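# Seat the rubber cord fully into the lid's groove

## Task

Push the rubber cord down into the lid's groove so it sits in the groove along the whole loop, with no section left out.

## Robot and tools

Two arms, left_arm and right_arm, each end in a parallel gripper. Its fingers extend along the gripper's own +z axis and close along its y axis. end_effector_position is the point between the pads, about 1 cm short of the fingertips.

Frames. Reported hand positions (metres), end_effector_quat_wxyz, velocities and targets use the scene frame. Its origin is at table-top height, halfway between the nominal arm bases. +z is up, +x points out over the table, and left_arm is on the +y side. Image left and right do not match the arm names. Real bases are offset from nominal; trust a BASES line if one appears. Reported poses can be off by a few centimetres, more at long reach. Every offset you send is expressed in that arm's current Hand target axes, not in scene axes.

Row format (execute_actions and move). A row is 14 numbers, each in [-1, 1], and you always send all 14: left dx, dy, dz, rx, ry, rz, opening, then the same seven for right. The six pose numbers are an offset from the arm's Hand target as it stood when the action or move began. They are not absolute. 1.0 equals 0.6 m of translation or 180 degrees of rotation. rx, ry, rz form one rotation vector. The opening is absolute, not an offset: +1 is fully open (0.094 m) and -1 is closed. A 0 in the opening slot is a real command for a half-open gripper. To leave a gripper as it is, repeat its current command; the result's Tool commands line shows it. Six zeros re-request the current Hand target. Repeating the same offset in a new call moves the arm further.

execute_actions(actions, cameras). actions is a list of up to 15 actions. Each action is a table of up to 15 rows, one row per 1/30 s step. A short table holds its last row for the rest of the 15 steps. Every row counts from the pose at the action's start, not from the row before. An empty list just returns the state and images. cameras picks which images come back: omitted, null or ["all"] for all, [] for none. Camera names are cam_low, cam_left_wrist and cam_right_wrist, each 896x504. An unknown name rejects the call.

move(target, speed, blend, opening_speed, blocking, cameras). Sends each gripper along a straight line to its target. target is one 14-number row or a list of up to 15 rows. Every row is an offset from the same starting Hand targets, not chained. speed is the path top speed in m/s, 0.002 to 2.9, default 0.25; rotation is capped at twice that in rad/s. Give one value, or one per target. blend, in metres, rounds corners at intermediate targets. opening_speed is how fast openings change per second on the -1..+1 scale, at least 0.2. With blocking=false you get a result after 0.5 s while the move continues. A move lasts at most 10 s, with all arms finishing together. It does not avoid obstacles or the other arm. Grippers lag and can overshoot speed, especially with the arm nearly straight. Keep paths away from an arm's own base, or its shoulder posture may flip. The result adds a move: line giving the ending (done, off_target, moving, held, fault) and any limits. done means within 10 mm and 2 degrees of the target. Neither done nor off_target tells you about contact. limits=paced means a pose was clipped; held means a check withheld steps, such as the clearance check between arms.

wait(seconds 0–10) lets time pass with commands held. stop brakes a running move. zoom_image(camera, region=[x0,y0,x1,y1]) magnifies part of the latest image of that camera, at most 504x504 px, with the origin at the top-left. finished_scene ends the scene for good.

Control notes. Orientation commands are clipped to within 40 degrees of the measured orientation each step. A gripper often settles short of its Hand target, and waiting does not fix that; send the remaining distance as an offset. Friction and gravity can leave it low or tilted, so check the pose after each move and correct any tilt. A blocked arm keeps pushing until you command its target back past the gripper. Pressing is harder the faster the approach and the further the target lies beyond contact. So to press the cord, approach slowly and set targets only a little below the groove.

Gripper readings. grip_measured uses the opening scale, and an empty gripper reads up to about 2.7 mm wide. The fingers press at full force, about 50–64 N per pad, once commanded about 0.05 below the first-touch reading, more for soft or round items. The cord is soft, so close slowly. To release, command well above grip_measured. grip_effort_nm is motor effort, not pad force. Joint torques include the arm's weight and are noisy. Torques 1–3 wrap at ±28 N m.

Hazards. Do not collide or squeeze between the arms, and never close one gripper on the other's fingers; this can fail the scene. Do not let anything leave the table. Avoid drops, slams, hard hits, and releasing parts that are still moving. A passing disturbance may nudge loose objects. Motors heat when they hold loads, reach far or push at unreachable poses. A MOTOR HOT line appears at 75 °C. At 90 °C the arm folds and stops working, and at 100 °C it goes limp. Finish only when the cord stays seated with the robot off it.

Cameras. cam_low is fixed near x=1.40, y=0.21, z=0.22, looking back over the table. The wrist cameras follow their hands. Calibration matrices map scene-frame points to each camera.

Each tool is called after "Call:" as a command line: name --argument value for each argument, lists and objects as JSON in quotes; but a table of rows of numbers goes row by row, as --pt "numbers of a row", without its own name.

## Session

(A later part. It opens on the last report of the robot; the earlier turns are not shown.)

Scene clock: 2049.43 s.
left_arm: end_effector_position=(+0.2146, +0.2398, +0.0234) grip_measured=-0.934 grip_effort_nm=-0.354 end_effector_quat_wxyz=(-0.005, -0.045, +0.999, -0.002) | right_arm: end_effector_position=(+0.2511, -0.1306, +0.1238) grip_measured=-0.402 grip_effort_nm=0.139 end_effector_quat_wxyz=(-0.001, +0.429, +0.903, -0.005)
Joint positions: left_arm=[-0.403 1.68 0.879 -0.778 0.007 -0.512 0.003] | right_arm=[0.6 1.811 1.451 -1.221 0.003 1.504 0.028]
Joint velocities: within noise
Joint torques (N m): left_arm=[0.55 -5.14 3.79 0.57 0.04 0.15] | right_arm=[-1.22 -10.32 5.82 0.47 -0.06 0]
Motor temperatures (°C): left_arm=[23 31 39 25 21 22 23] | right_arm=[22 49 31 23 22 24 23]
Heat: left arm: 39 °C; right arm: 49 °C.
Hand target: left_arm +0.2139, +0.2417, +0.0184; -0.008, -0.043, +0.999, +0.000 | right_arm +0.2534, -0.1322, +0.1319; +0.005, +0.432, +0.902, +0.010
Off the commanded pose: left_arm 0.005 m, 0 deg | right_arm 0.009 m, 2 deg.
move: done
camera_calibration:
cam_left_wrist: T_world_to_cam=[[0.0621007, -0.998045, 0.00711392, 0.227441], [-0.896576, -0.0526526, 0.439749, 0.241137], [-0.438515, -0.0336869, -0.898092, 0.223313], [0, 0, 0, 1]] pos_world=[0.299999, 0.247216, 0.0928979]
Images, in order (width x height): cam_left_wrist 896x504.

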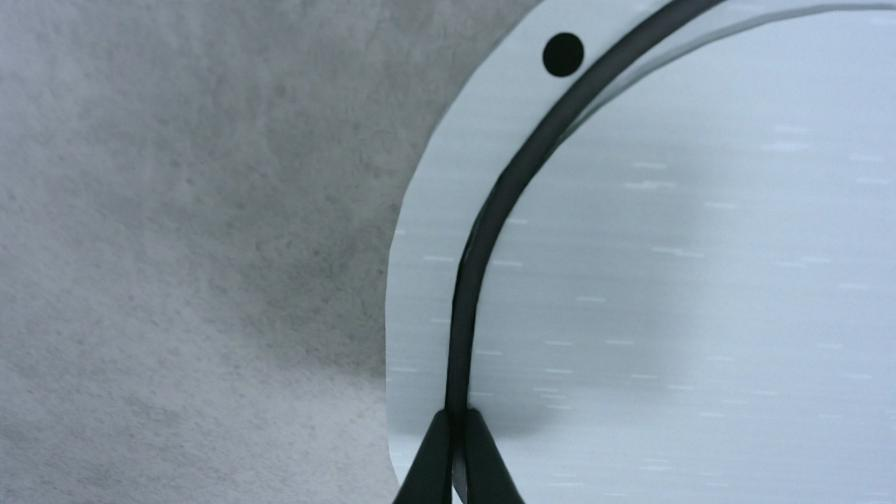

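Call:
move --pt "0 -0.002 0.013 0 0 0 -0.94 0 0 0 0 0 0 -0.4" --pt "0 -0.002 0.01 0 0 0 -0.6 0 0 0 0 0 0 -0.4" --pt "-0.008 -0.005 -0.03 0 0 0 -0.5 0 0 0 0 0 0 -0.4" --speed 0.06 --cameras '["cam_left_wrist"]'

Call:
zoom_image --camera "cam_left_wrist" --region '[300, 100, 700, 504]'

Scene clock: 2055.90 s.
left_arm: end_effector_position=(+0.2110, +0.2434, +0.0280) grip_measured=-0.502 grip_effort_nm=0.081 end_effector_quat_wxyz=(-0.019, -0.046, +0.999, +0.009) | right_arm: end_effector_position=(+0.2511, -0.1306, +0.1238) grip_measured=-0.402 grip_effort_nm=0.139 end_effector_quat_wxyz=(-0.001, +0.429, +0.903, -0.005)
Joint positions: left_arm=[-0.4 1.683 0.903 -0.832 0.001 -0.511 0.023] | right_arm=[0.6 1.811 1.451 -1.221 0.003 1.504 0.028]
Joint velocities: within noise
Joint torques (N m): left_arm=[0.21 -7.17 7.23 0.27 0.11 0.15] | right_arm=[-1.18 -10.35 5.78 0.45 -0.05 0.01]
Motor temperatures (°C): left_arm=[23 31 39 25 21 22 23] | right_arm=[22 49 31 23 22 24 23]
Heat: left arm: 39 °C; right arm: 49 °C.
Hand target: left_arm +0.2191, +0.2392, +0.0362; -0.008, -0.043, +0.999, +0.000 | right_arm +0.2534, -0.1322, +0.1319; +0.005, +0.432, +0.902, +0.010
Off the commanded pose: left_arm 0.012 m, 2 deg | right_arm 0.009 m, 2 deg.
move: off_target (left_arm); target 3's new opening was sent with left_arm's hand 0.012 m and 2 deg from that target
camera_calibration:
cam_left_wrist: T_world_to_cam=[[0.0633721, -0.997878, -0.0149228, 0.23164], [-0.88359, -0.0630528, 0.463996, 0.235201], [-0.463953, -0.0162188, -0.885711, 0.226633], [0, 0, 0, 1]] pos_world=[0.298289, 0.249654, 0.0950563]
Images, in order (width x height): cam_left_wrist 896x504.

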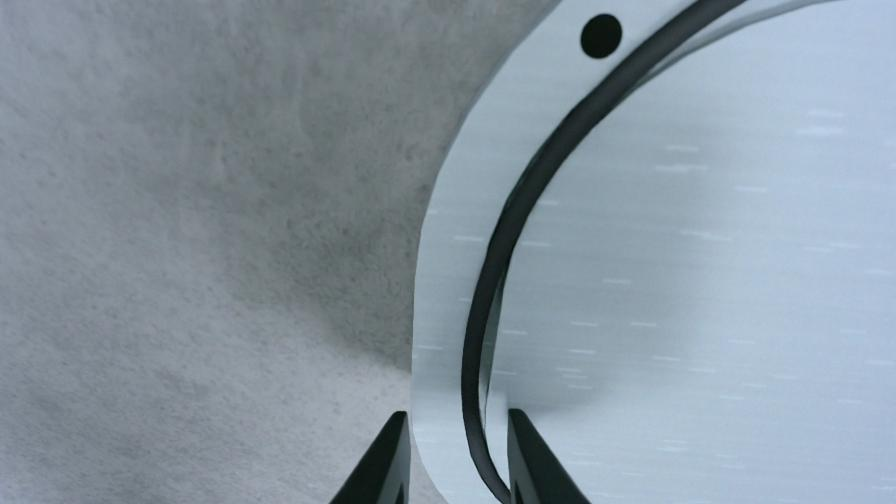

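Scaled by 1.248 from the camera's 896x504 image, which has a finer 1280x720 frame.

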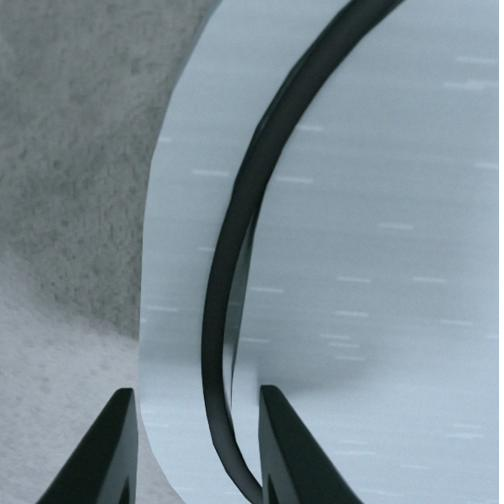

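Call:
move --pt "0.002 0.002 -0.01 0 0 0 -0.5 0 0 0 0 0 0 -0.4" --pt "0.0113 0.006 0.0 0 0 0 -0.5 0 0 0 0 0 0 -0.4" --pt "0.0113 0.0055 0.0297 0 0 0 -0.5 0 0 0 0 0 0 -0.4" --pt "0.0113 0.0055 0.0297 0 0 0 -0.94 0 0 0 0 0 0 -0.4" --speed 0.06 --opening_speed 0.6 --cameras '["cam_left_wrist"]'

Call:
zoom_image --camera "cam_left_wrist" --region '[360, 250, 560, 504]'

Scene clock: 2065.07 s.
left_arm: end_effector_position=(+0.2137, +0.2412, +0.0232) grip_measured=-0.934 grip_effort_nm=-0.344 end_effector_quat_wxyz=(-0.006, -0.046, +0.999, +0.000) | right_arm: end_effector_position=(+0.2511, -0.1306, +0.1238) grip_measured=-0.402 grip_effort_nm=0.139 end_effector_quat_wxyz=(-0.001, +0.429, +0.903, -0.005)
Joint positions: left_arm=[-0.4 1.678 0.875 -0.779 0.006 -0.51 0.003] | right_arm=[0.6 1.811 1.451 -1.221 0.003 1.504 0.028]
Joint velocities: within noise
Joint torques (N m): left_arm=[0.14 -5.31 3.58 0.58 0.12 0.1] | right_arm=[-1.18 -10.32 5.83 0.45 -0.03 0.03]
Motor temperatures (°C): left_arm=[23 31 39 25 21 22 23] | right_arm=[22 49 31 23 22 24 23]
Heat: left arm: 39 °C; right arm: 49 °C.
Hand target: left_arm +0.2119, +0.2418, +0.0185; -0.008, -0.043, +0.999, +0.000 | right_arm +0.2534, -0.1322, +0.1319; +0.005, +0.432, +0.902, +0.010
Off the commanded pose: left_arm 0.005 m, 0 deg | right_arm 0.009 m, 2 deg.
move: done
camera_calibration:
cam_left_wrist: T_world_to_cam=[[0.0628788, -0.99801, 0.00469607, 0.228868], [-0.895535, -0.0543442, 0.44166, 0.240653], [-0.440526, -0.0319765, -0.89717, 0.222652], [0, 0, 0, 1]] pos_world=[0.299206, 0.24861, 0.0923952]
Images, in order (width x height): cam_left_wrist 896x504.

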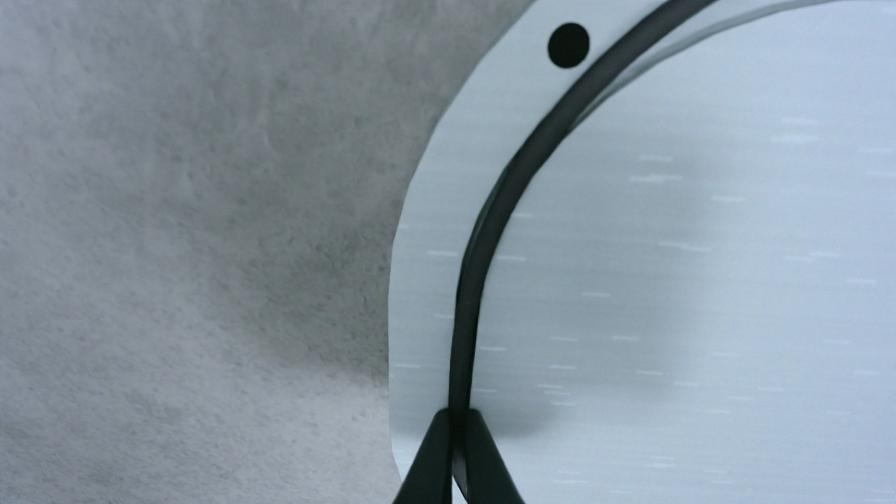

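Scaled by 1.984 from the camera's 896x504 image, which has a finer 1280x720 frame.

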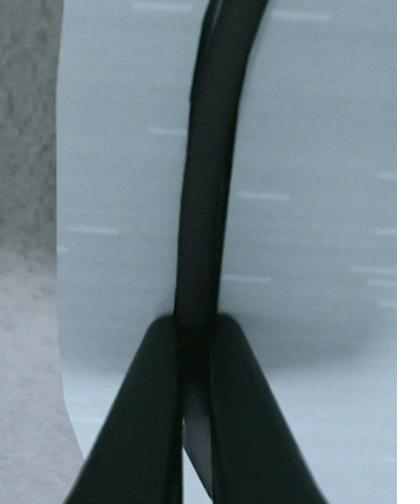

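Call:
move --pt "0 -0.001 0.01 0 0 0 -0.94 0 0 0 0 0 0 -0.4" --pt "0 -0.001 0.008 0 0 0 -0.7 0 0 0 0 0 0 -0.4" --pt "-0.005 -0.004 -0.025 0 0 0 -0.7 0 0 0 0 0 0 -0.4" --pt "-0.005 -0.004 -0.025 0 0 0 -1 0 0 0 0 0 0 -0.4" --pt "0 0 -0.0 0 0 0 -1 0 0 0 0 0 0 -0.4" --speed 0.08 --cameras '["cam_left_wrist"]'

Call:
zoom_image --camera "cam_left_wrist" --region '[360, 250, 560, 504]'

Scene clock: 2075.83 s.
left_arm: end_effector_position=(+0.2112, +0.2413, +0.0234) grip_measured=-0.996 grip_effort_nm=-0.212 end_effector_quat_wxyz=(-0.012, -0.046, +0.999, +0.000) | right_arm: end_effector_position=(+0.2511, -0.1306, +0.1238) grip_measured=-0.402 grip_effort_nm=0.149 end_effector_quat_wxyz=(-0.001, +0.429, +0.903, -0.005)
Joint positions: left_arm=[-0.4 1.678 0.876 -0.79 0.011 -0.51 0] | right_arm=[0.6 1.811 1.451 -1.221 0.003 1.504 0.028]
Joint velocities: within noise
Joint torques (N m): left_arm=[0.03 -5.6 3.67 0.69 0.02 0.11] | right_arm=[-1.21 -10.45 5.81 0.47 -0.06 0]
Motor temperatures (°C): left_arm=[23 31 39 25 21 22 23] | right_arm=[22 49 31 23 22 24 23]
Heat: left arm: 39 °C; right arm: 49 °C.
Hand target: left_arm +0.2119, +0.2419, +0.0185; -0.008, -0.043, +0.999, +0.000 | right_arm +0.2534, -0.1322, +0.1319; +0.005, +0.432, +0.902, +0.010
Off the commanded pose: left_arm 0.005 m, 1 deg | right_arm 0.009 m, 2 deg.
move: done; target 4's new opening was sent with left_arm's hand 0.013 m and 2 deg from that target
camera_calibration:
cam_left_wrist: T_world_to_cam=[[0.0630196, -0.998003, 0.00439927, 0.22916], [-0.890577, -0.0542455, 0.451587, 0.237081], [-0.450446, -0.0323767, -0.892216, 0.223875], [0, 0, 0, 1]] pos_world=[0.297541, 0.248811, 0.0916736]
Images, in order (width x height): cam_left_wrist 896x504.

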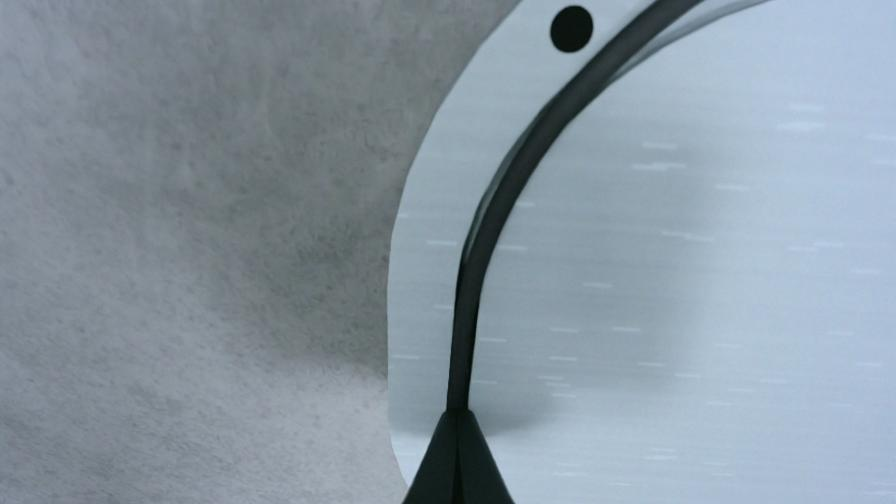

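Scaled by 1.984 from the camera's 896x504 image, which has a finer 1280x720 frame.

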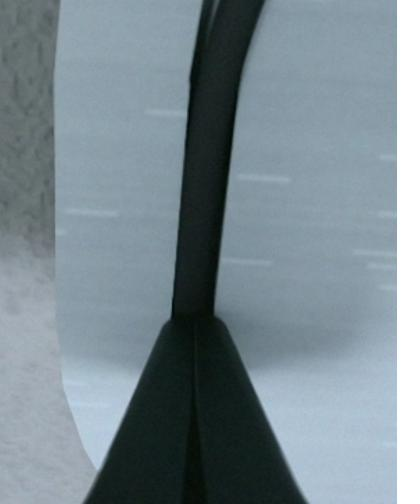

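Call:
move --pt "0 0 0.012 0 0 0 -1 0 0 0 0 0 0 -0.4" --pt "-0.004 -0.003 -0.05 0 0 0 -1 0 0 0 0 0 0 -0.4" --speed 0.08 --cameras '["cam_left_wrist"]'

Call:
zoom_image --camera "cam_left_wrist" --region '[300, 100, 700, 504]'

Scene clock: 2080.17 s.
left_arm: end_effector_position=(+0.2058, +0.2438, +0.0365) grip_measured=-0.996 grip_effort_nm=-0.212 end_effector_quat_wxyz=(-0.027, -0.046, +0.999, +0.008) | right_arm: end_effector_position=(+0.2511, -0.1306, +0.1238) grip_measured=-0.402 grip_effort_nm=0.139 end_effector_quat_wxyz=(-0.001, +0.429, +0.903, -0.005)
Joint positions: left_arm=[-0.4 1.66 0.915 -0.882 0.011 -0.51 0] | right_arm=[0.6 1.811 1.451 -1.221 0.003 1.504 0.028]
Joint velocities: within noise
Joint torques (N m): left_arm=[0.2 -8.58 6.84 0.24 -0.01 0.03] | right_arm=[-1.13 -10.35 5.9 0.45 -0.04 0.02]
Motor temperatures (°C): left_arm=[23 31 39 25 21 22 23] | right_arm=[22 49 31 23 22 24 23]
Heat: left arm: 39 °C; right arm: 49 °C.
Hand target: left_arm +0.2150, +0.2403, +0.0486; -0.008, -0.043, +0.999, +0.000 | right_arm +0.2534, -0.1322, +0.1319; +0.005, +0.432, +0.902, +0.010
Off the commanded pose: left_arm 0.015 m, 2 deg | right_arm 0.009 m, 2 deg.
move: off_target (left_arm)
camera_calibration:
cam_left_wrist: T_world_to_cam=[[0.0628797, -0.997951, -0.0118668, 0.232464], [-0.875655, -0.0608709, 0.479086, 0.223964], [-0.478826, -0.0197336, -0.877688, 0.235459], [0, 0, 0, 1]] pos_world=[0.294242, 0.250267, 0.10212]
Images, in order (width x height): cam_left_wrist 896x504.

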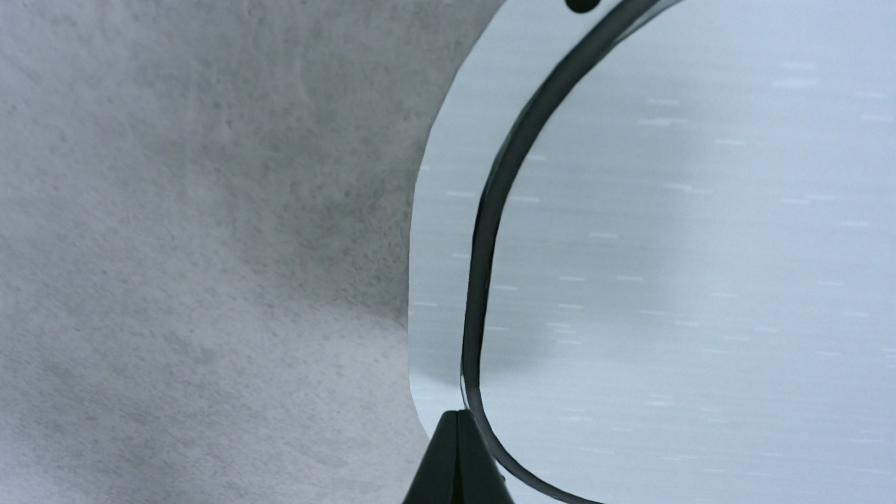

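Scaled by 1.248 from the camera's 896x504 image, which has a finer 1280x720 frame.

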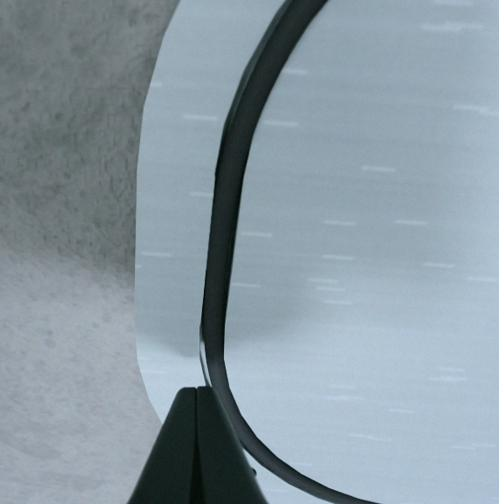

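Call:
move --pt "0.0209 -0.0035 0.006 0 0 -0.028 -1 0 0 0 0 0 0 -0.4" --pt "0.0256 0.0002 0.058 0 0 -0.028 -1 0 0 0 0 0 0 -0.4" --pt "0.0209 -0.0035 0.0 0 0 -0.028 -1 0 0 0 0 0 0 -0.4" --pt "-0.0392 -0.0045 0.006 0 0 0.03 -1 0 0 0 0 0 0 -0.4" --pt "-0.0345 -0.0008 0.058 0 0 0.03 -1 0 0 0 0 0 0 -0.4" --pt "-0.0392 -0.0045 0.0 0 0 0.03 -1 0 0 0 0 0 0 -0.4" --pt "-0.0592 -0.0055 0.058 0 0 0.083 -1 0 0 0 0 0 0 -0.4" --pt "-0.064 -0.0092 -0.0 0 0 0.083 -1 0 0 0 0 0 0 -0.4" --speed 0.08 --cameras '["cam_left_wrist"]'

Call:
zoom_image --camera "cam_left_wrist" --region '[300, 60, 740, 500]'

Scene clock: 2097.47 s.
left_arm: end_effector_position=(+0.2439, +0.2385, +0.0373) grip_measured=-0.996 grip_effort_nm=-0.203 end_effector_quat_wxyz=(-0.025, +0.084, +0.996, -0.001) | right_arm: end_effector_position=(+0.2511, -0.1306, +0.1238) grip_measured=-0.402 grip_effort_nm=0.144 end_effector_quat_wxyz=(-0.001, +0.429, +0.903, -0.005)
Joint positions: left_arm=[-0.36 1.784 1.064 -0.9 0.017 -0.21 0] | right_arm=[0.6 1.811 1.451 -1.221 0.003 1.504 0.028]
Joint velocities: within noise
Joint torques (N m): left_arm=[0.39 -8.8 7.06 0.24 -0.01 0.18] | right_arm=[-1.17 -10.39 5.75 0.47 -0.04 0.03]
Motor temperatures (°C): left_arm=[23 32 40 25 21 22 23] | right_arm=[22 49 31 23 22 24 23]
Heat: left arm: 40 °C; right arm: 49 °C.
Hand target: left_arm +0.2536, +0.2381, +0.0478; -0.008, +0.087, +0.996, -0.001 | right_arm +0.2534, -0.1322, +0.1319; +0.005, +0.432, +0.902, +0.010
Off the commanded pose: left_arm 0.015 m, 2 deg | right_arm 0.009 m, 2 deg.
move: off_target (left_arm)
camera_calibration:
cam_left_wrist: T_world_to_cam=[[-0.195306, -0.980673, 0.0116771, 0.282723], [-0.861728, 0.177278, 0.475392, 0.196566], [-0.468274, 0.0827842, -0.879697, 0.227308], [0, 0, 0, 1]] pos_world=[0.331046, 0.223595, 0.103215]
Images, in order (width x height): cam_left_wrist 896x504.

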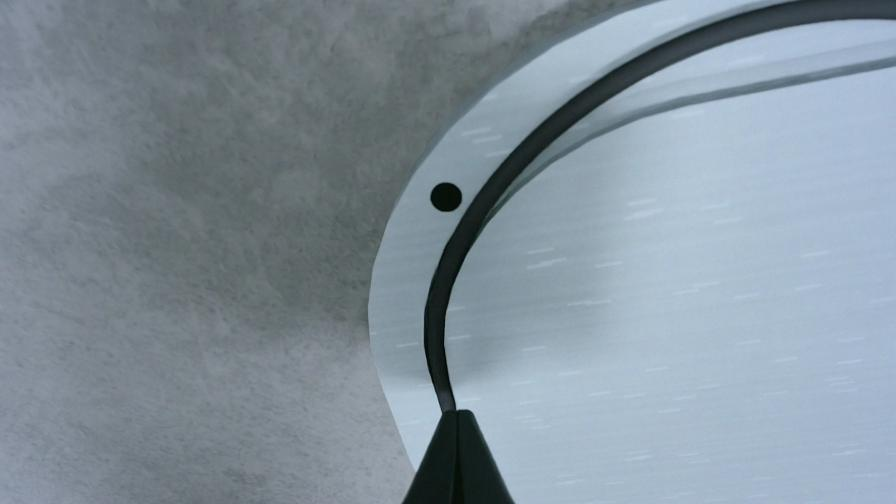

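Scaled by 1.145 from the camera's 896x504 image, which has a finer 1280x720 frame.

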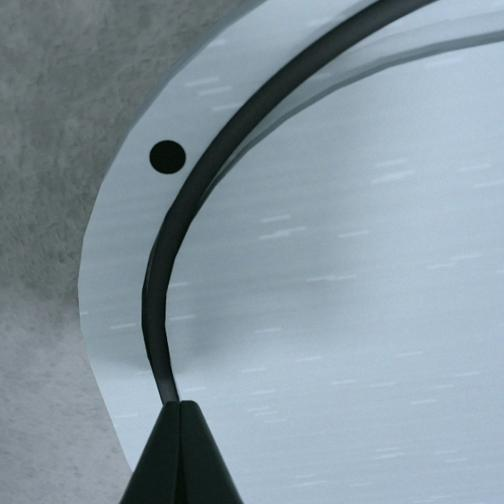

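Call:
move --pt "0 0 -0.02 0 0 0 -1 0 0 0 0 0 0 -0.4" --pt "-0.043 0.001 -0.01 0 0 0.083 -1 0 0 0 0 0 0 -0.4" --speed 0.1

Scene clock: 2123.40 s.
left_arm: end_effector_position=(+0.2712, +0.2335, +0.0506) grip_measured=-0.996 grip_effort_nm=-0.212 end_effector_quat_wxyz=(-0.012, +0.213, +0.977, -0.007) | right_arm: end_effector_position=(+0.2511, -0.1306, +0.1238) grip_measured=-0.402 grip_effort_nm=0.144 end_effector_quat_wxyz=(-0.001, +0.429, +0.903, -0.005)
Joint positions: left_arm=[-0.343 1.834 1.188 -0.947 0.017 0.068 0] | right_arm=[0.6 1.811 1.451 -1.221 0.003 1.504 0.028]
Joint velocities: within noise
Joint torques (N m): left_arm=[0.55 -6.38 7.51 0.3 -0.08 0.18] | right_arm=[-1.16 -10.35 5.78 0.47 -0.05 0.01]
Motor temperatures (°C): left_arm=[23 33 41 25 21 22 23] | right_arm=[22 49 31 23 22 24 23]
Heat: left arm: 41 °C; right arm: 49 °C.
Hand target: left_arm +0.2791, +0.2342, +0.0535; -0.008, +0.216, +0.976, -0.002 | right_arm +0.2534, -0.1322, +0.1319; +0.005, +0.432, +0.902, +0.010
Off the commanded pose: left_arm 0.009 m, 1 deg | right_arm 0.009 m, 2 deg.
move: done
camera_calibration:
cam_left_wrist: T_world_to_cam=[[-0.441136, -0.897151, 0.0227669, 0.329577], [-0.797345, 0.403451, 0.448853, 0.145738], [-0.411874, 0.179852, -0.893316, 0.215026], [0, 0, 0, 1]] pos_world=[0.350155, 0.198209, 0.119168]
cam_right_wrist: T_world_to_cam=[[-0.775815, -0.630947, -0.00409602, 0.117662], [-0.570896, 0.699181, 0.430377, 0.225921], [-0.268681, 0.336231, -0.90264, 0.322273], [0, 0, 0, 1]] pos_world=[0.30685, -0.19208, 0.194147]

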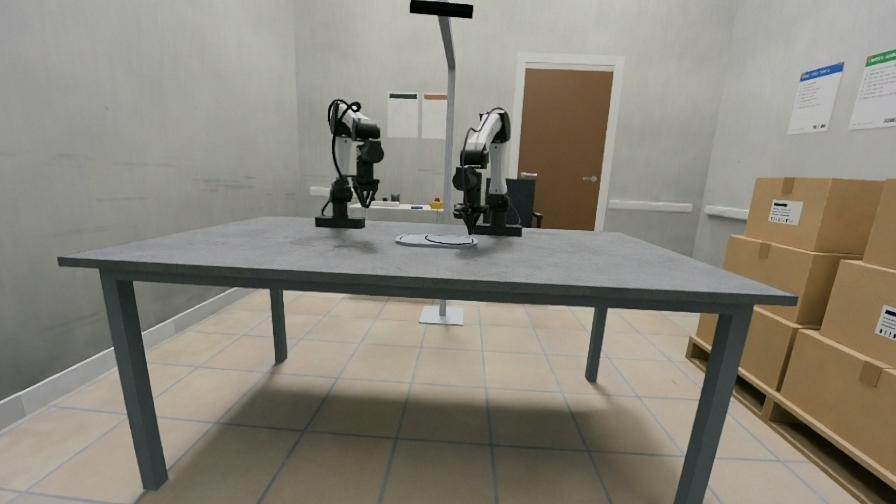

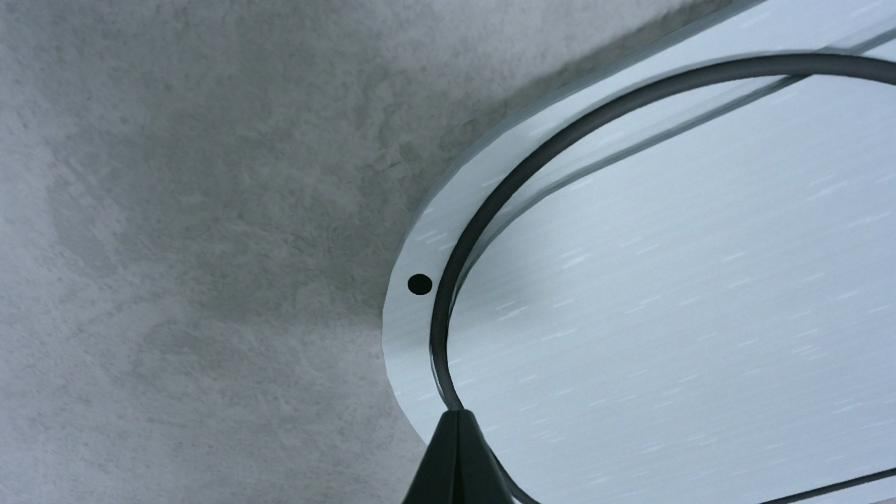

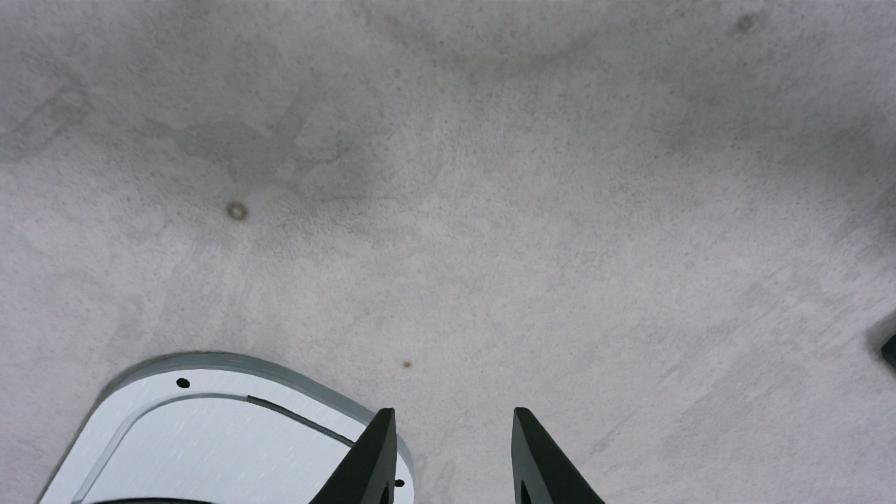

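Call:
move --pt "-0.042 -0.008 0 0 0 0.122 -0.5 0 0 0 0 0 0 -0.4" --pt "-0.042 -0.008 0.014 0 0 0.122 -0.5 0 0 0 0 0 0 -0.4" --speed 0.1 --cameras '["cam_left_wrist"]'

Call:
zoom_image --camera "cam_left_wrist" --region '[360, 250, 560, 504]'

Scene clock: 2132.07 s.
left_arm: end_effector_position=(+0.2931, +0.2221, +0.0460) grip_measured=-0.502 grip_effort_nm=0.071 end_effector_quat_wxyz=(-0.015, +0.390, +0.921, -0.008) | right_arm: end_effector_position=(+0.2511, -0.1306, +0.1238) grip_measured=-0.402 grip_effort_nm=0.144 end_effector_quat_wxyz=(-0.001, +0.429, +0.903, -0.005)
Joint positions: left_arm=[-0.351 1.935 1.304 -0.971 0.016 0.431 0.023] | right_arm=[0.6 1.811 1.451 -1.221 0.003 1.504 0.028]
Joint velocities: within noise
Joint torques (N m): left_arm=[-0.51 -7.56 6.31 0.55 -0.02 0.13] | right_arm=[-1.13 -10.3 5.72 0.47 -0.04 0.02]
Motor temperatures (°C): left_arm=[23 32 41 25 21 22 23] | right_arm=[22 49 31 23 22 24 23]
Heat: left arm: 41 °C; right arm: 49 °C.
Hand target: left_arm +0.3000, +0.2193, +0.0448; -0.007, +0.398, +0.917, -0.003 | right_arm +0.2534, -0.1322, +0.1319; +0.005, +0.432, +0.902, +0.010
Off the commanded pose: left_arm 0.007 m, 1 deg | right_arm 0.009 m, 2 deg.
move: done
camera_calibration:
cam_left_wrist: T_world_to_cam=[[-0.736734, -0.675422, 0.0320591, 0.366126], [-0.593158, 0.66831, 0.448915, 0.0512367], [-0.324632, 0.311715, -0.892999, 0.166966], [0, 0, 0, 1]] pos_world=[0.354331, 0.161002, 0.114362]
Images, in order (width x height): cam_left_wrist 896x504.

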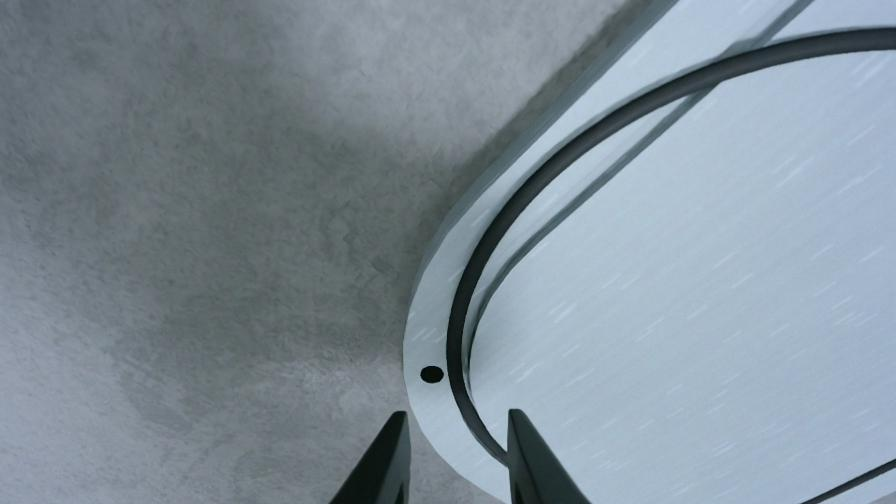

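Scaled by 1.984 from the camera's 896x504 image, which has a finer 1280x720 frame.

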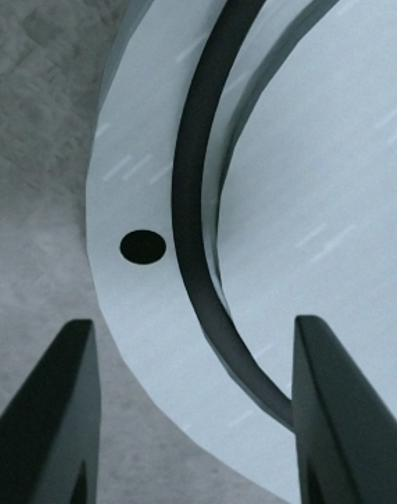

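Call:
move --pt "0.007 -0.004 0.03 0 0 0 -0.5 0 0 0 0 0 0 -0.4" --speed 0.06 --cameras '["cam_left_wrist"]'

Call:
zoom_image --camera "cam_left_wrist" --region '[360, 250, 560, 504]'

Scene clock: 2138.83 s.
left_arm: end_effector_position=(+0.2960, +0.2210, +0.0333) grip_measured=-0.502 grip_effort_nm=0.076 end_effector_quat_wxyz=(-0.004, +0.390, +0.921, -0.008) | right_arm: end_effector_position=(+0.2511, -0.1306, +0.1238) grip_measured=-0.402 grip_effort_nm=0.139 end_effector_quat_wxyz=(-0.001, +0.429, +0.903, -0.005)
Joint positions: left_arm=[-0.351 1.946 1.265 -0.899 0.016 0.431 0.023] | right_arm=[0.6 1.811 1.451 -1.221 0.003 1.504 0.028]
Joint velocities: within noise
Joint torques (N m): left_arm=[-0.46 -7.41 4.27 0.55 -0.04 0.21] | right_arm=[-1.06 -10.35 5.81 0.47 -0.06 0.03]
Motor temperatures (°C): left_arm=[23 32 41 25 21 22 23] | right_arm=[22 49 31 23 22 24 23]
Heat: left arm: 41 °C; right arm: 49 °C.
Hand target: left_arm +0.2950, +0.2207, +0.0269; -0.007, +0.398, +0.917, -0.004 | right_arm +0.2534, -0.1322, +0.1319; +0.005, +0.432, +0.902, +0.010
Off the commanded pose: left_arm 0.006 m, 1 deg | right_arm 0.009 m, 2 deg.
move: done
camera_calibration:
cam_left_wrist: T_world_to_cam=[[-0.737841, -0.674607, 0.0222619, 0.368421], [-0.601691, 0.672321, 0.431221, 0.0616118], [-0.305872, 0.304778, -0.901971, 0.153194], [0, 0, 0, 1]] pos_world=[0.355765, 0.160426, 0.103407]
Images, in order (width x height): cam_left_wrist 896x504.

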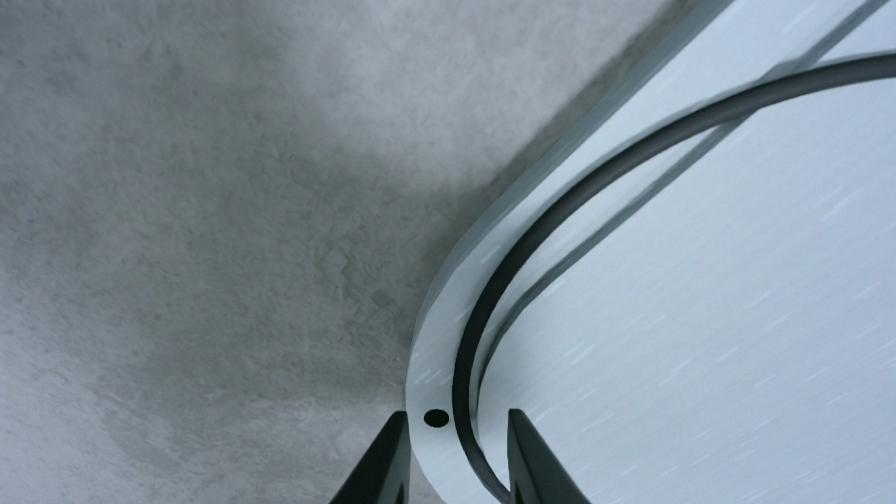

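Scaled by 1.984 from the camera's 896x504 image, which has a finer 1280x720 frame.

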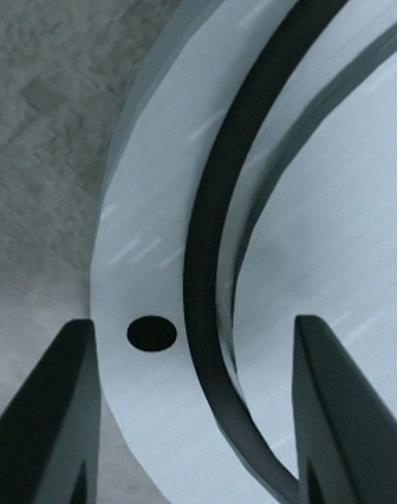

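Call:
move --pt "0 -0.007 -0.015 0 0 0 -0.5 0 0 0 0 0 0 -0.4" --pt "0 -0.0055 0.014 0 0 0 -0.5 0 0 0 0 0 0 -0.4" --speed 0.06 --cameras '["cam_left_wrist"]'

Call:
zoom_image --camera "cam_left_wrist" --region '[360, 250, 560, 504]'

Scene clock: 2144.13 s.
left_arm: end_effector_position=(+0.2930, +0.2176, +0.0251) grip_measured=-0.502 grip_effort_nm=0.076 end_effector_quat_wxyz=(-0.004, +0.396, +0.918, -0.008) | right_arm: end_effector_position=(+0.2511, -0.1306, +0.1238) grip_measured=-0.402 grip_effort_nm=0.139 end_effector_quat_wxyz=(-0.001, +0.429, +0.903, -0.005)
Joint positions: left_arm=[-0.364 1.954 1.241 -0.866 0.015 0.431 0.023] | right_arm=[0.6 1.811 1.451 -1.221 0.003 1.504 0.028]
Joint velocities: within noise
Joint torques (N m): left_arm=[-0.09 -7.49 4.15 0.56 0.01 0.05] | right_arm=[-1.2 -10.25 5.81 0.45 -0.04 0]
Motor temperatures (°C): left_arm=[23 32 41 25 21 22 23] | right_arm=[22 49 31 23 22 24 23]
Heat: left arm: 41 °C; right arm: 49 °C.
Hand target: left_arm +0.2925, +0.2184, +0.0185; -0.007, +0.398, +0.917, -0.003 | right_arm +0.2534, -0.1322, +0.1319; +0.005, +0.432, +0.902, +0.010
Off the commanded pose: left_arm 0.007 m, 1 deg | right_arm 0.009 m, 2 deg.
move: done
camera_calibration:
cam_left_wrist: T_world_to_cam=[[-0.746264, -0.665286, 0.0220034, 0.364549], [-0.593224, 0.679698, 0.43139, 0.061604], [-0.301953, 0.308878, -0.901897, 0.143922], [0, 0, 0, 1]] pos_world=[0.352052, 0.156203, 0.0952063]
Images, in order (width x height): cam_left_wrist 896x504.

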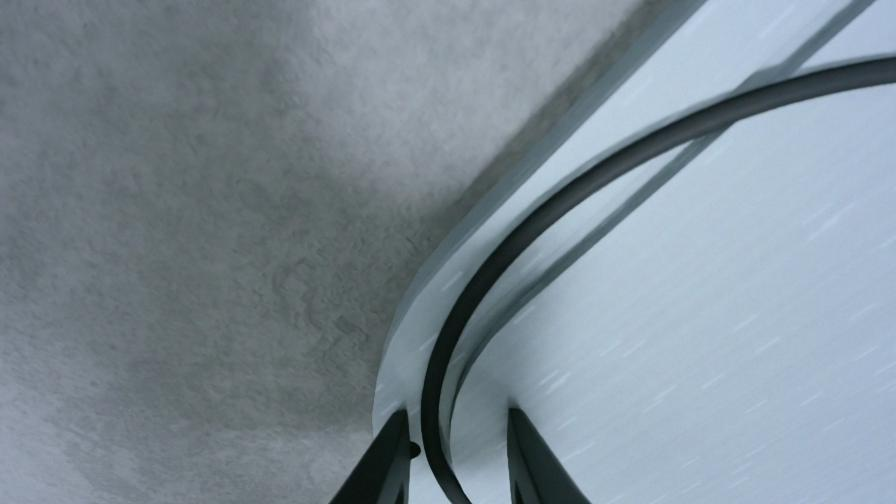

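Scaled by 1.984 from the camera's 896x504 image, which has a finer 1280x720 frame.

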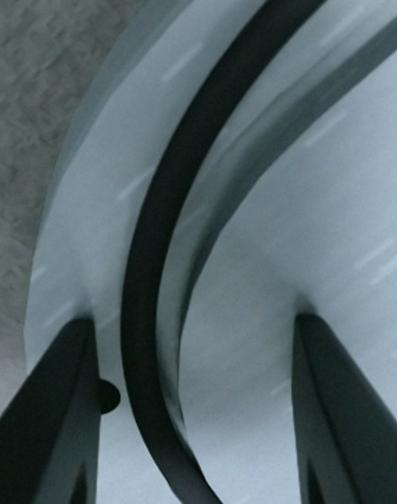

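Call:
move --pt "0 0.006 -0.012 0 0 0 -0.5 0 0 0 0 0 0 -0.4" --pt "0 0.004 0.0035 0 0 0 -0.5 0 0 0 0 0 0 -0.4" --speed 0.06 --cameras '["cam_left_wrist"]'

Call:
zoom_image --camera "cam_left_wrist" --region '[360, 250, 560, 504]'

Scene clock: 2154.10 s.
left_arm: end_effector_position=(+0.2932, +0.2175, +0.0248) grip_measured=-0.502 grip_effort_nm=0.081 end_effector_quat_wxyz=(-0.004, +0.396, +0.918, -0.008) | right_arm: end_effector_position=(+0.2511, -0.1306, +0.1238) grip_measured=-0.402 grip_effort_nm=0.139 end_effector_quat_wxyz=(-0.001, +0.429, +0.903, -0.005)
Joint positions: left_arm=[-0.364 1.955 1.241 -0.865 0.015 0.431 0.023] | right_arm=[0.6 1.811 1.451 -1.221 0.003 1.504 0.028]
Joint velocities: within noise
Joint torques (N m): left_arm=[0.1 -6.83 4.26 0.68 0.01 0.11] | right_arm=[-1.17 -10.33 5.79 0.45 -0.04 0.02]
Motor temperatures (°C): left_arm=[23 33 40 25 21 22 23] | right_arm=[22 49 31 23 22 24 23]
Heat: left arm: 40 °C; right arm: 49 °C.
Hand target: left_arm +0.2941, +0.2201, +0.0164; -0.007, +0.398, +0.917, -0.004 | right_arm +0.2534, -0.1322, +0.1319; +0.005, +0.432, +0.902, +0.010
Off the commanded pose: left_arm 0.009 m, 1 deg | right_arm 0.009 m, 2 deg.
move: done
camera_calibration:
cam_left_wrist: T_world_to_cam=[[-0.746291, -0.665264, 0.0217587, 0.364656], [-0.593385, 0.679756, 0.431076, 0.0618257], [-0.30157, 0.308797, -0.902053, 0.143665], [0, 0, 0, 1]] pos_world=[0.352151, 0.156203, 0.0950072]
Images, in order (width x height): cam_left_wrist 896x504.

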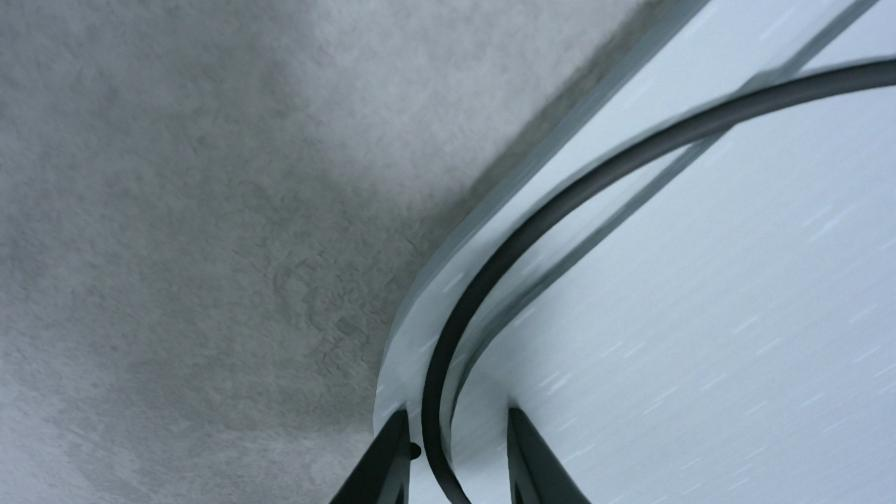

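Scaled by 1.984 from the camera's 896x504 image, which has a finer 1280x720 frame.

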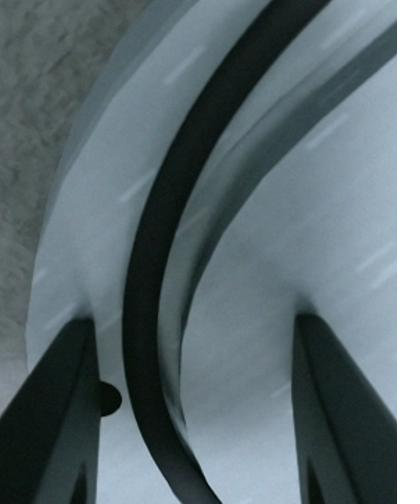

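Call:
move --pt "0 0 0 0 0 0 -0.94 0 0 0 0 0 0 -0.4" --opening_speed 0.6 --cameras '["cam_left_wrist"]'

Call:
zoom_image --camera "cam_left_wrist" --region '[360, 250, 560, 504]'

Call:
move --pt "0 0.0067 -0.004 0 0 0 -0.94 0 0 0 0 0 0 -0.4" --speed 0.05 --cameras '["cam_left_wrist"]'

Call:
zoom_image --camera "cam_left_wrist" --region '[360, 250, 560, 504]'

Scene clock: 2159.40 s.
left_arm: end_effector_position=(+0.2956, +0.2178, +0.0248) grip_measured=-0.934 grip_effort_nm=-0.354 end_effector_quat_wxyz=(+0.000, +0.396, +0.918, -0.005) | right_arm: end_effector_position=(+0.2511, -0.1306, +0.1238) grip_measured=-0.402 grip_effort_nm=0.144 end_effector_quat_wxyz=(-0.001, +0.429, +0.903, -0.005)
Joint positions: left_arm=[-0.363 1.955 1.241 -0.857 0.01 0.431 0.003] | right_arm=[0.6 1.811 1.451 -1.221 0.003 1.504 0.028]
Joint velocities: within noise
Joint torques (N m): left_arm=[0.28 -7.19 4.05 0.58 0.05 0.08] | right_arm=[-1.21 -10.3 5.76 0.44 -0.02 0.03]
Motor temperatures (°C): left_arm=[23 33 40 25 21 22 23] | right_arm=[22 49 31 23 22 24 23]
Heat: left arm: 40 °C; right arm: 49 °C.
Hand target: left_arm +0.2942, +0.2201, +0.0164; -0.007, +0.398, +0.917, -0.004 | right_arm +0.2534, -0.1322, +0.1319; +0.005, +0.432, +0.902, +0.010
Off the commanded pose: left_arm 0.009 m, 1 deg | right_arm 0.009 m, 2 deg.
move: done
camera_calibration:
cam_left_wrist: T_world_to_cam=[[-0.745943, -0.665881, 0.0131302, 0.366893], [-0.598232, 0.678565, 0.426226, 0.0648846], [-0.292725, 0.310085, -0.904521, 0.141507], [0, 0, 0, 1]] pos_world=[0.353919, 0.156399, 0.0955229]
Images, in order (width x height): cam_left_wrist 896x504.

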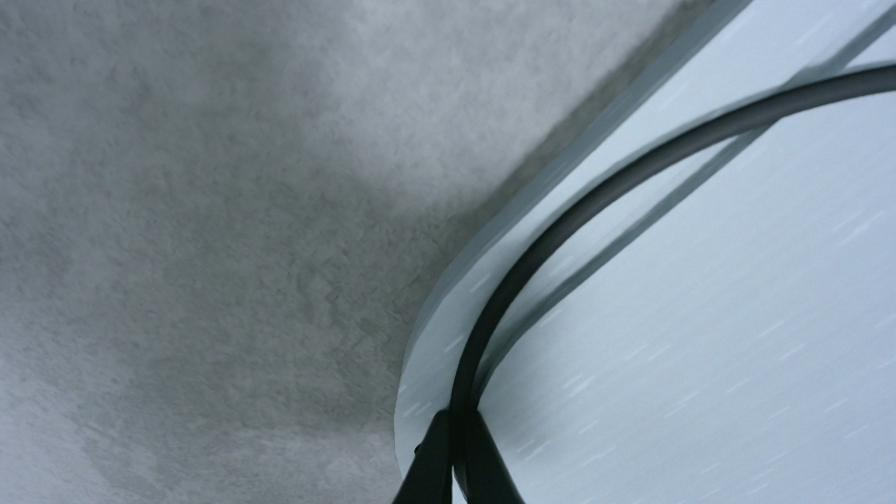

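Scaled by 1.984 from the camera's 896x504 image, which has a finer 1280x720 frame.

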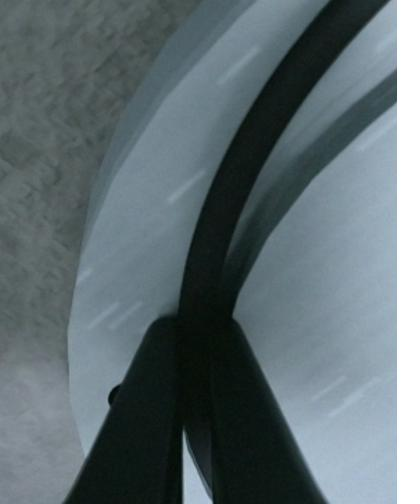

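Scene clock: 2160.10 s.
left_arm: end_effector_position=(+0.2967, +0.2204, +0.0248) grip_measured=-0.934 grip_effort_nm=-0.339 end_effector_quat_wxyz=(+0.000, +0.395, +0.919, -0.005) | right_arm: end_effector_position=(+0.2511, -0.1306, +0.1238) grip_measured=-0.402 grip_effort_nm=0.144 end_effector_quat_wxyz=(-0.001, +0.429, +0.903, -0.005)
Joint positions: left_arm=[-0.355 1.955 1.241 -0.857 0.01 0.438 0.003] | right_arm=[0.6 1.811 1.451 -1.221 0.003 1.504 0.028]
Joint velocities: within noise
Joint torques (N m): left_arm=[0.44 -6.82 5.15 0.48 0.09 0.14] | right_arm=[-1.18 -10.32 5.76 0.47 -0.05 0]
Motor temperatures (°C): left_arm=[23 33 40 25 21 22 23] | right_arm=[22 49 31 23 22 24 23]
Heat: left arm: 40 °C; right arm: 49 °C.
Hand target: left_arm +0.2972, +0.2228, +0.0187; -0.007, +0.398, +0.917, -0.004 | right_arm +0.2534, -0.1322, +0.1319; +0.005, +0.432, +0.902, +0.010
Off the commanded pose: left_arm 0.007 m, 1 deg | right_arm 0.009 m, 2 deg.
move: done
camera_calibration:
cam_left_wrist: T_world_to_cam=[[-0.744699, -0.667272, 0.0130926, 0.369372], [-0.599554, 0.677483, 0.42609, 0.0644233], [-0.293188, 0.309459, -0.904586, 0.141291], [0, 0, 0, 1]] pos_world=[0.355121, 0.159103, 0.0955233]
Images, in order (width x height): cam_left_wrist 896x504.

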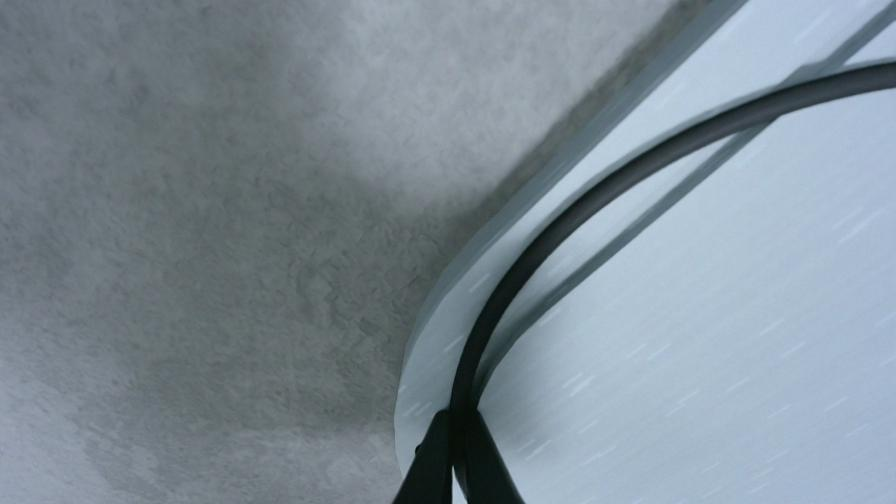

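Scaled by 1.984 from the camera's 896x504 image, which has a finer 1280x720 frame.

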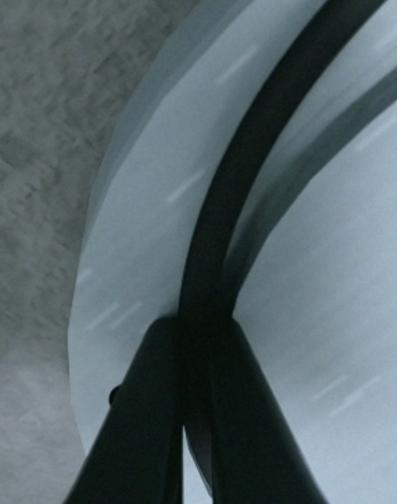

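Call:
move --pt "0 -0.007 0.002 0 0 0 -0.94 0 0 0 0 0 0 -0.4" --pt "0 -0.007 0.014 0 0 0 -0.94 0 0 0 0 0 0 -0.4" --speed 0.05 --cameras '["cam_left_wrist"]'

Call:
zoom_image --camera "cam_left_wrist" --region '[360, 250, 560, 504]'

Scene clock: 2164.57 s.
left_arm: end_effector_position=(+0.2967, +0.2204, +0.0243) grip_measured=-0.934 grip_effort_nm=-0.344 end_effector_quat_wxyz=(+0.000, +0.395, +0.919, -0.005) | right_arm: end_effector_position=(+0.2511, -0.1306, +0.1238) grip_measured=-0.402 grip_effort_nm=0.139 end_effector_quat_wxyz=(-0.001, +0.429, +0.903, -0.005)
Joint positions: left_arm=[-0.355 1.957 1.241 -0.856 0.01 0.438 0.003] | right_arm=[0.6 1.811 1.451 -1.221 0.003 1.504 0.028]
Joint velocities: within noise
Joint torques (N m): left_arm=[-0.42 -5.97 3.14 0.84 0.01 0.04] | right_arm=[-1.18 -10.32 5.78 0.47 -0.05 0.03]
Motor temperatures (°C): left_arm=[23 33 40 25 21 22 23] | right_arm=[22 49 31 23 22 24 23]
Heat: left arm: 40 °C; right arm: 49 °C.
Hand target: left_arm +0.2939, +0.2199, +0.0103; -0.007, +0.398, +0.917, -0.004 | right_arm +0.2534, -0.1322, +0.1319; +0.005, +0.432, +0.902, +0.010
Off the commanded pose: left_arm 0.014 m, 1 deg | right_arm 0.009 m, 2 deg.
move: off_target (left_arm)
camera_calibration:
cam_left_wrist: T_world_to_cam=[[-0.745178, -0.66673, 0.0134044, 0.369368], [-0.598756, 0.677786, 0.426729, 0.0643579], [-0.293598, 0.309963, -0.90428, 0.140815], [0, 0, 0, 1]] pos_world=[0.355122, 0.159, 0.0949217]
Images, in order (width x height): cam_left_wrist 896x504.

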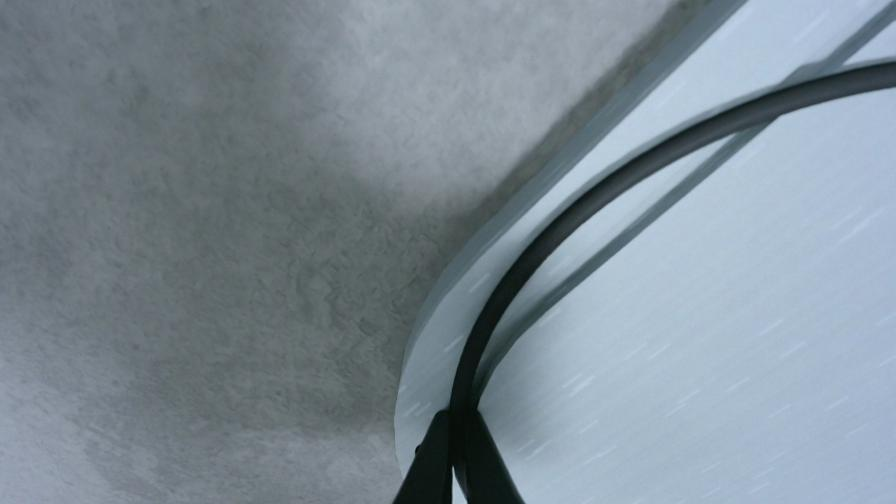

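Scaled by 1.984 from the camera's 896x504 image, which has a finer 1280x720 frame.

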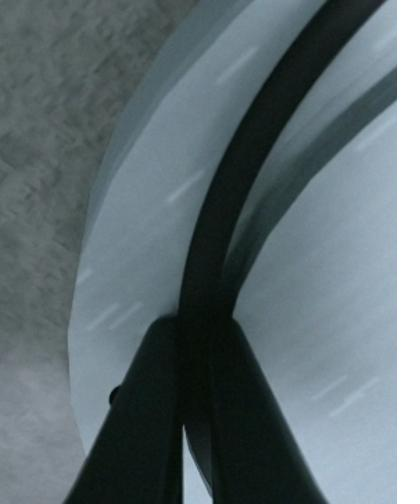

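Call:
move --pt "0 -0.003 -0.017 0 0 0 -0.94 0 0 0 0 0 0 -0.4" --speed 0.05 --cameras '["cam_left_wrist"]'

Call:
zoom_image --camera "cam_left_wrist" --region '[360, 250, 560, 504]'

Scene clock: 2168.77 s.
left_arm: end_effector_position=(+0.2958, +0.2187, +0.0243) grip_measured=-0.934 grip_effort_nm=-0.339 end_effector_quat_wxyz=(-0.001, +0.398, +0.918, -0.005) | right_arm: end_effector_position=(+0.2511, -0.1306, +0.1238) grip_measured=-0.402 grip_effort_nm=0.149 end_effector_quat_wxyz=(-0.001, +0.429, +0.903, -0.005)
Joint positions: left_arm=[-0.361 1.957 1.241 -0.857 0.01 0.438 0.003] | right_arm=[0.6 1.811 1.451 -1.221 0.003 1.504 0.028]
Joint velocities: within noise
Joint torques (N m): left_arm=[-0.46 -7.98 4.6 0.42 0.07 0] | right_arm=[-1.16 -10.33 5.76 0.48 -0.04 0.03]
Motor temperatures (°C): left_arm=[23 32 39 25 21 22 23] | right_arm=[22 49 31 23 22 24 23]
Heat: left arm: 39 °C; right arm: 49 °C.
Hand target: left_arm +0.2928, +0.2186, +0.0205; -0.007, +0.398, +0.917, -0.004 | right_arm +0.2534, -0.1322, +0.1319; +0.005, +0.432, +0.902, +0.010
Off the commanded pose: left_arm 0.005 m, 1 deg | right_arm 0.009 m, 2 deg.
move: done
camera_calibration:
cam_left_wrist: T_world_to_cam=[[-0.74873, -0.662732, 0.013736, 0.367805], [-0.594814, 0.680856, 0.427355, 0.0631661], [-0.292574, 0.311803, -0.90398, 0.140342], [0, 0, 0, 1]] pos_world=[0.354019, 0.15699, 0.0948202]
Images, in order (width x height): cam_left_wrist 896x504.

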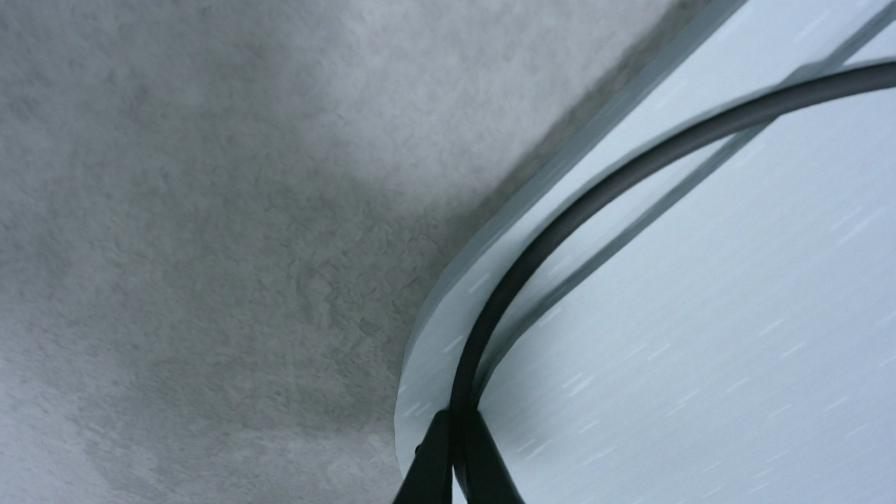

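Scaled by 1.984 from the camera's 896x504 image, which has a finer 1280x720 frame.

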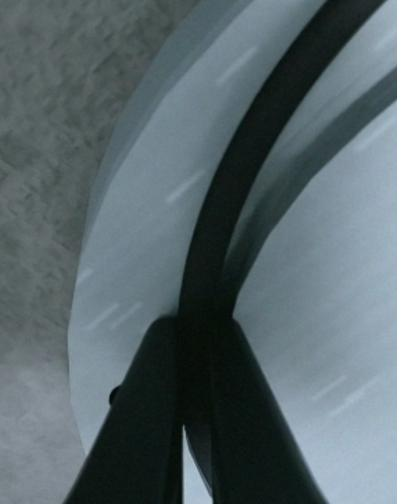

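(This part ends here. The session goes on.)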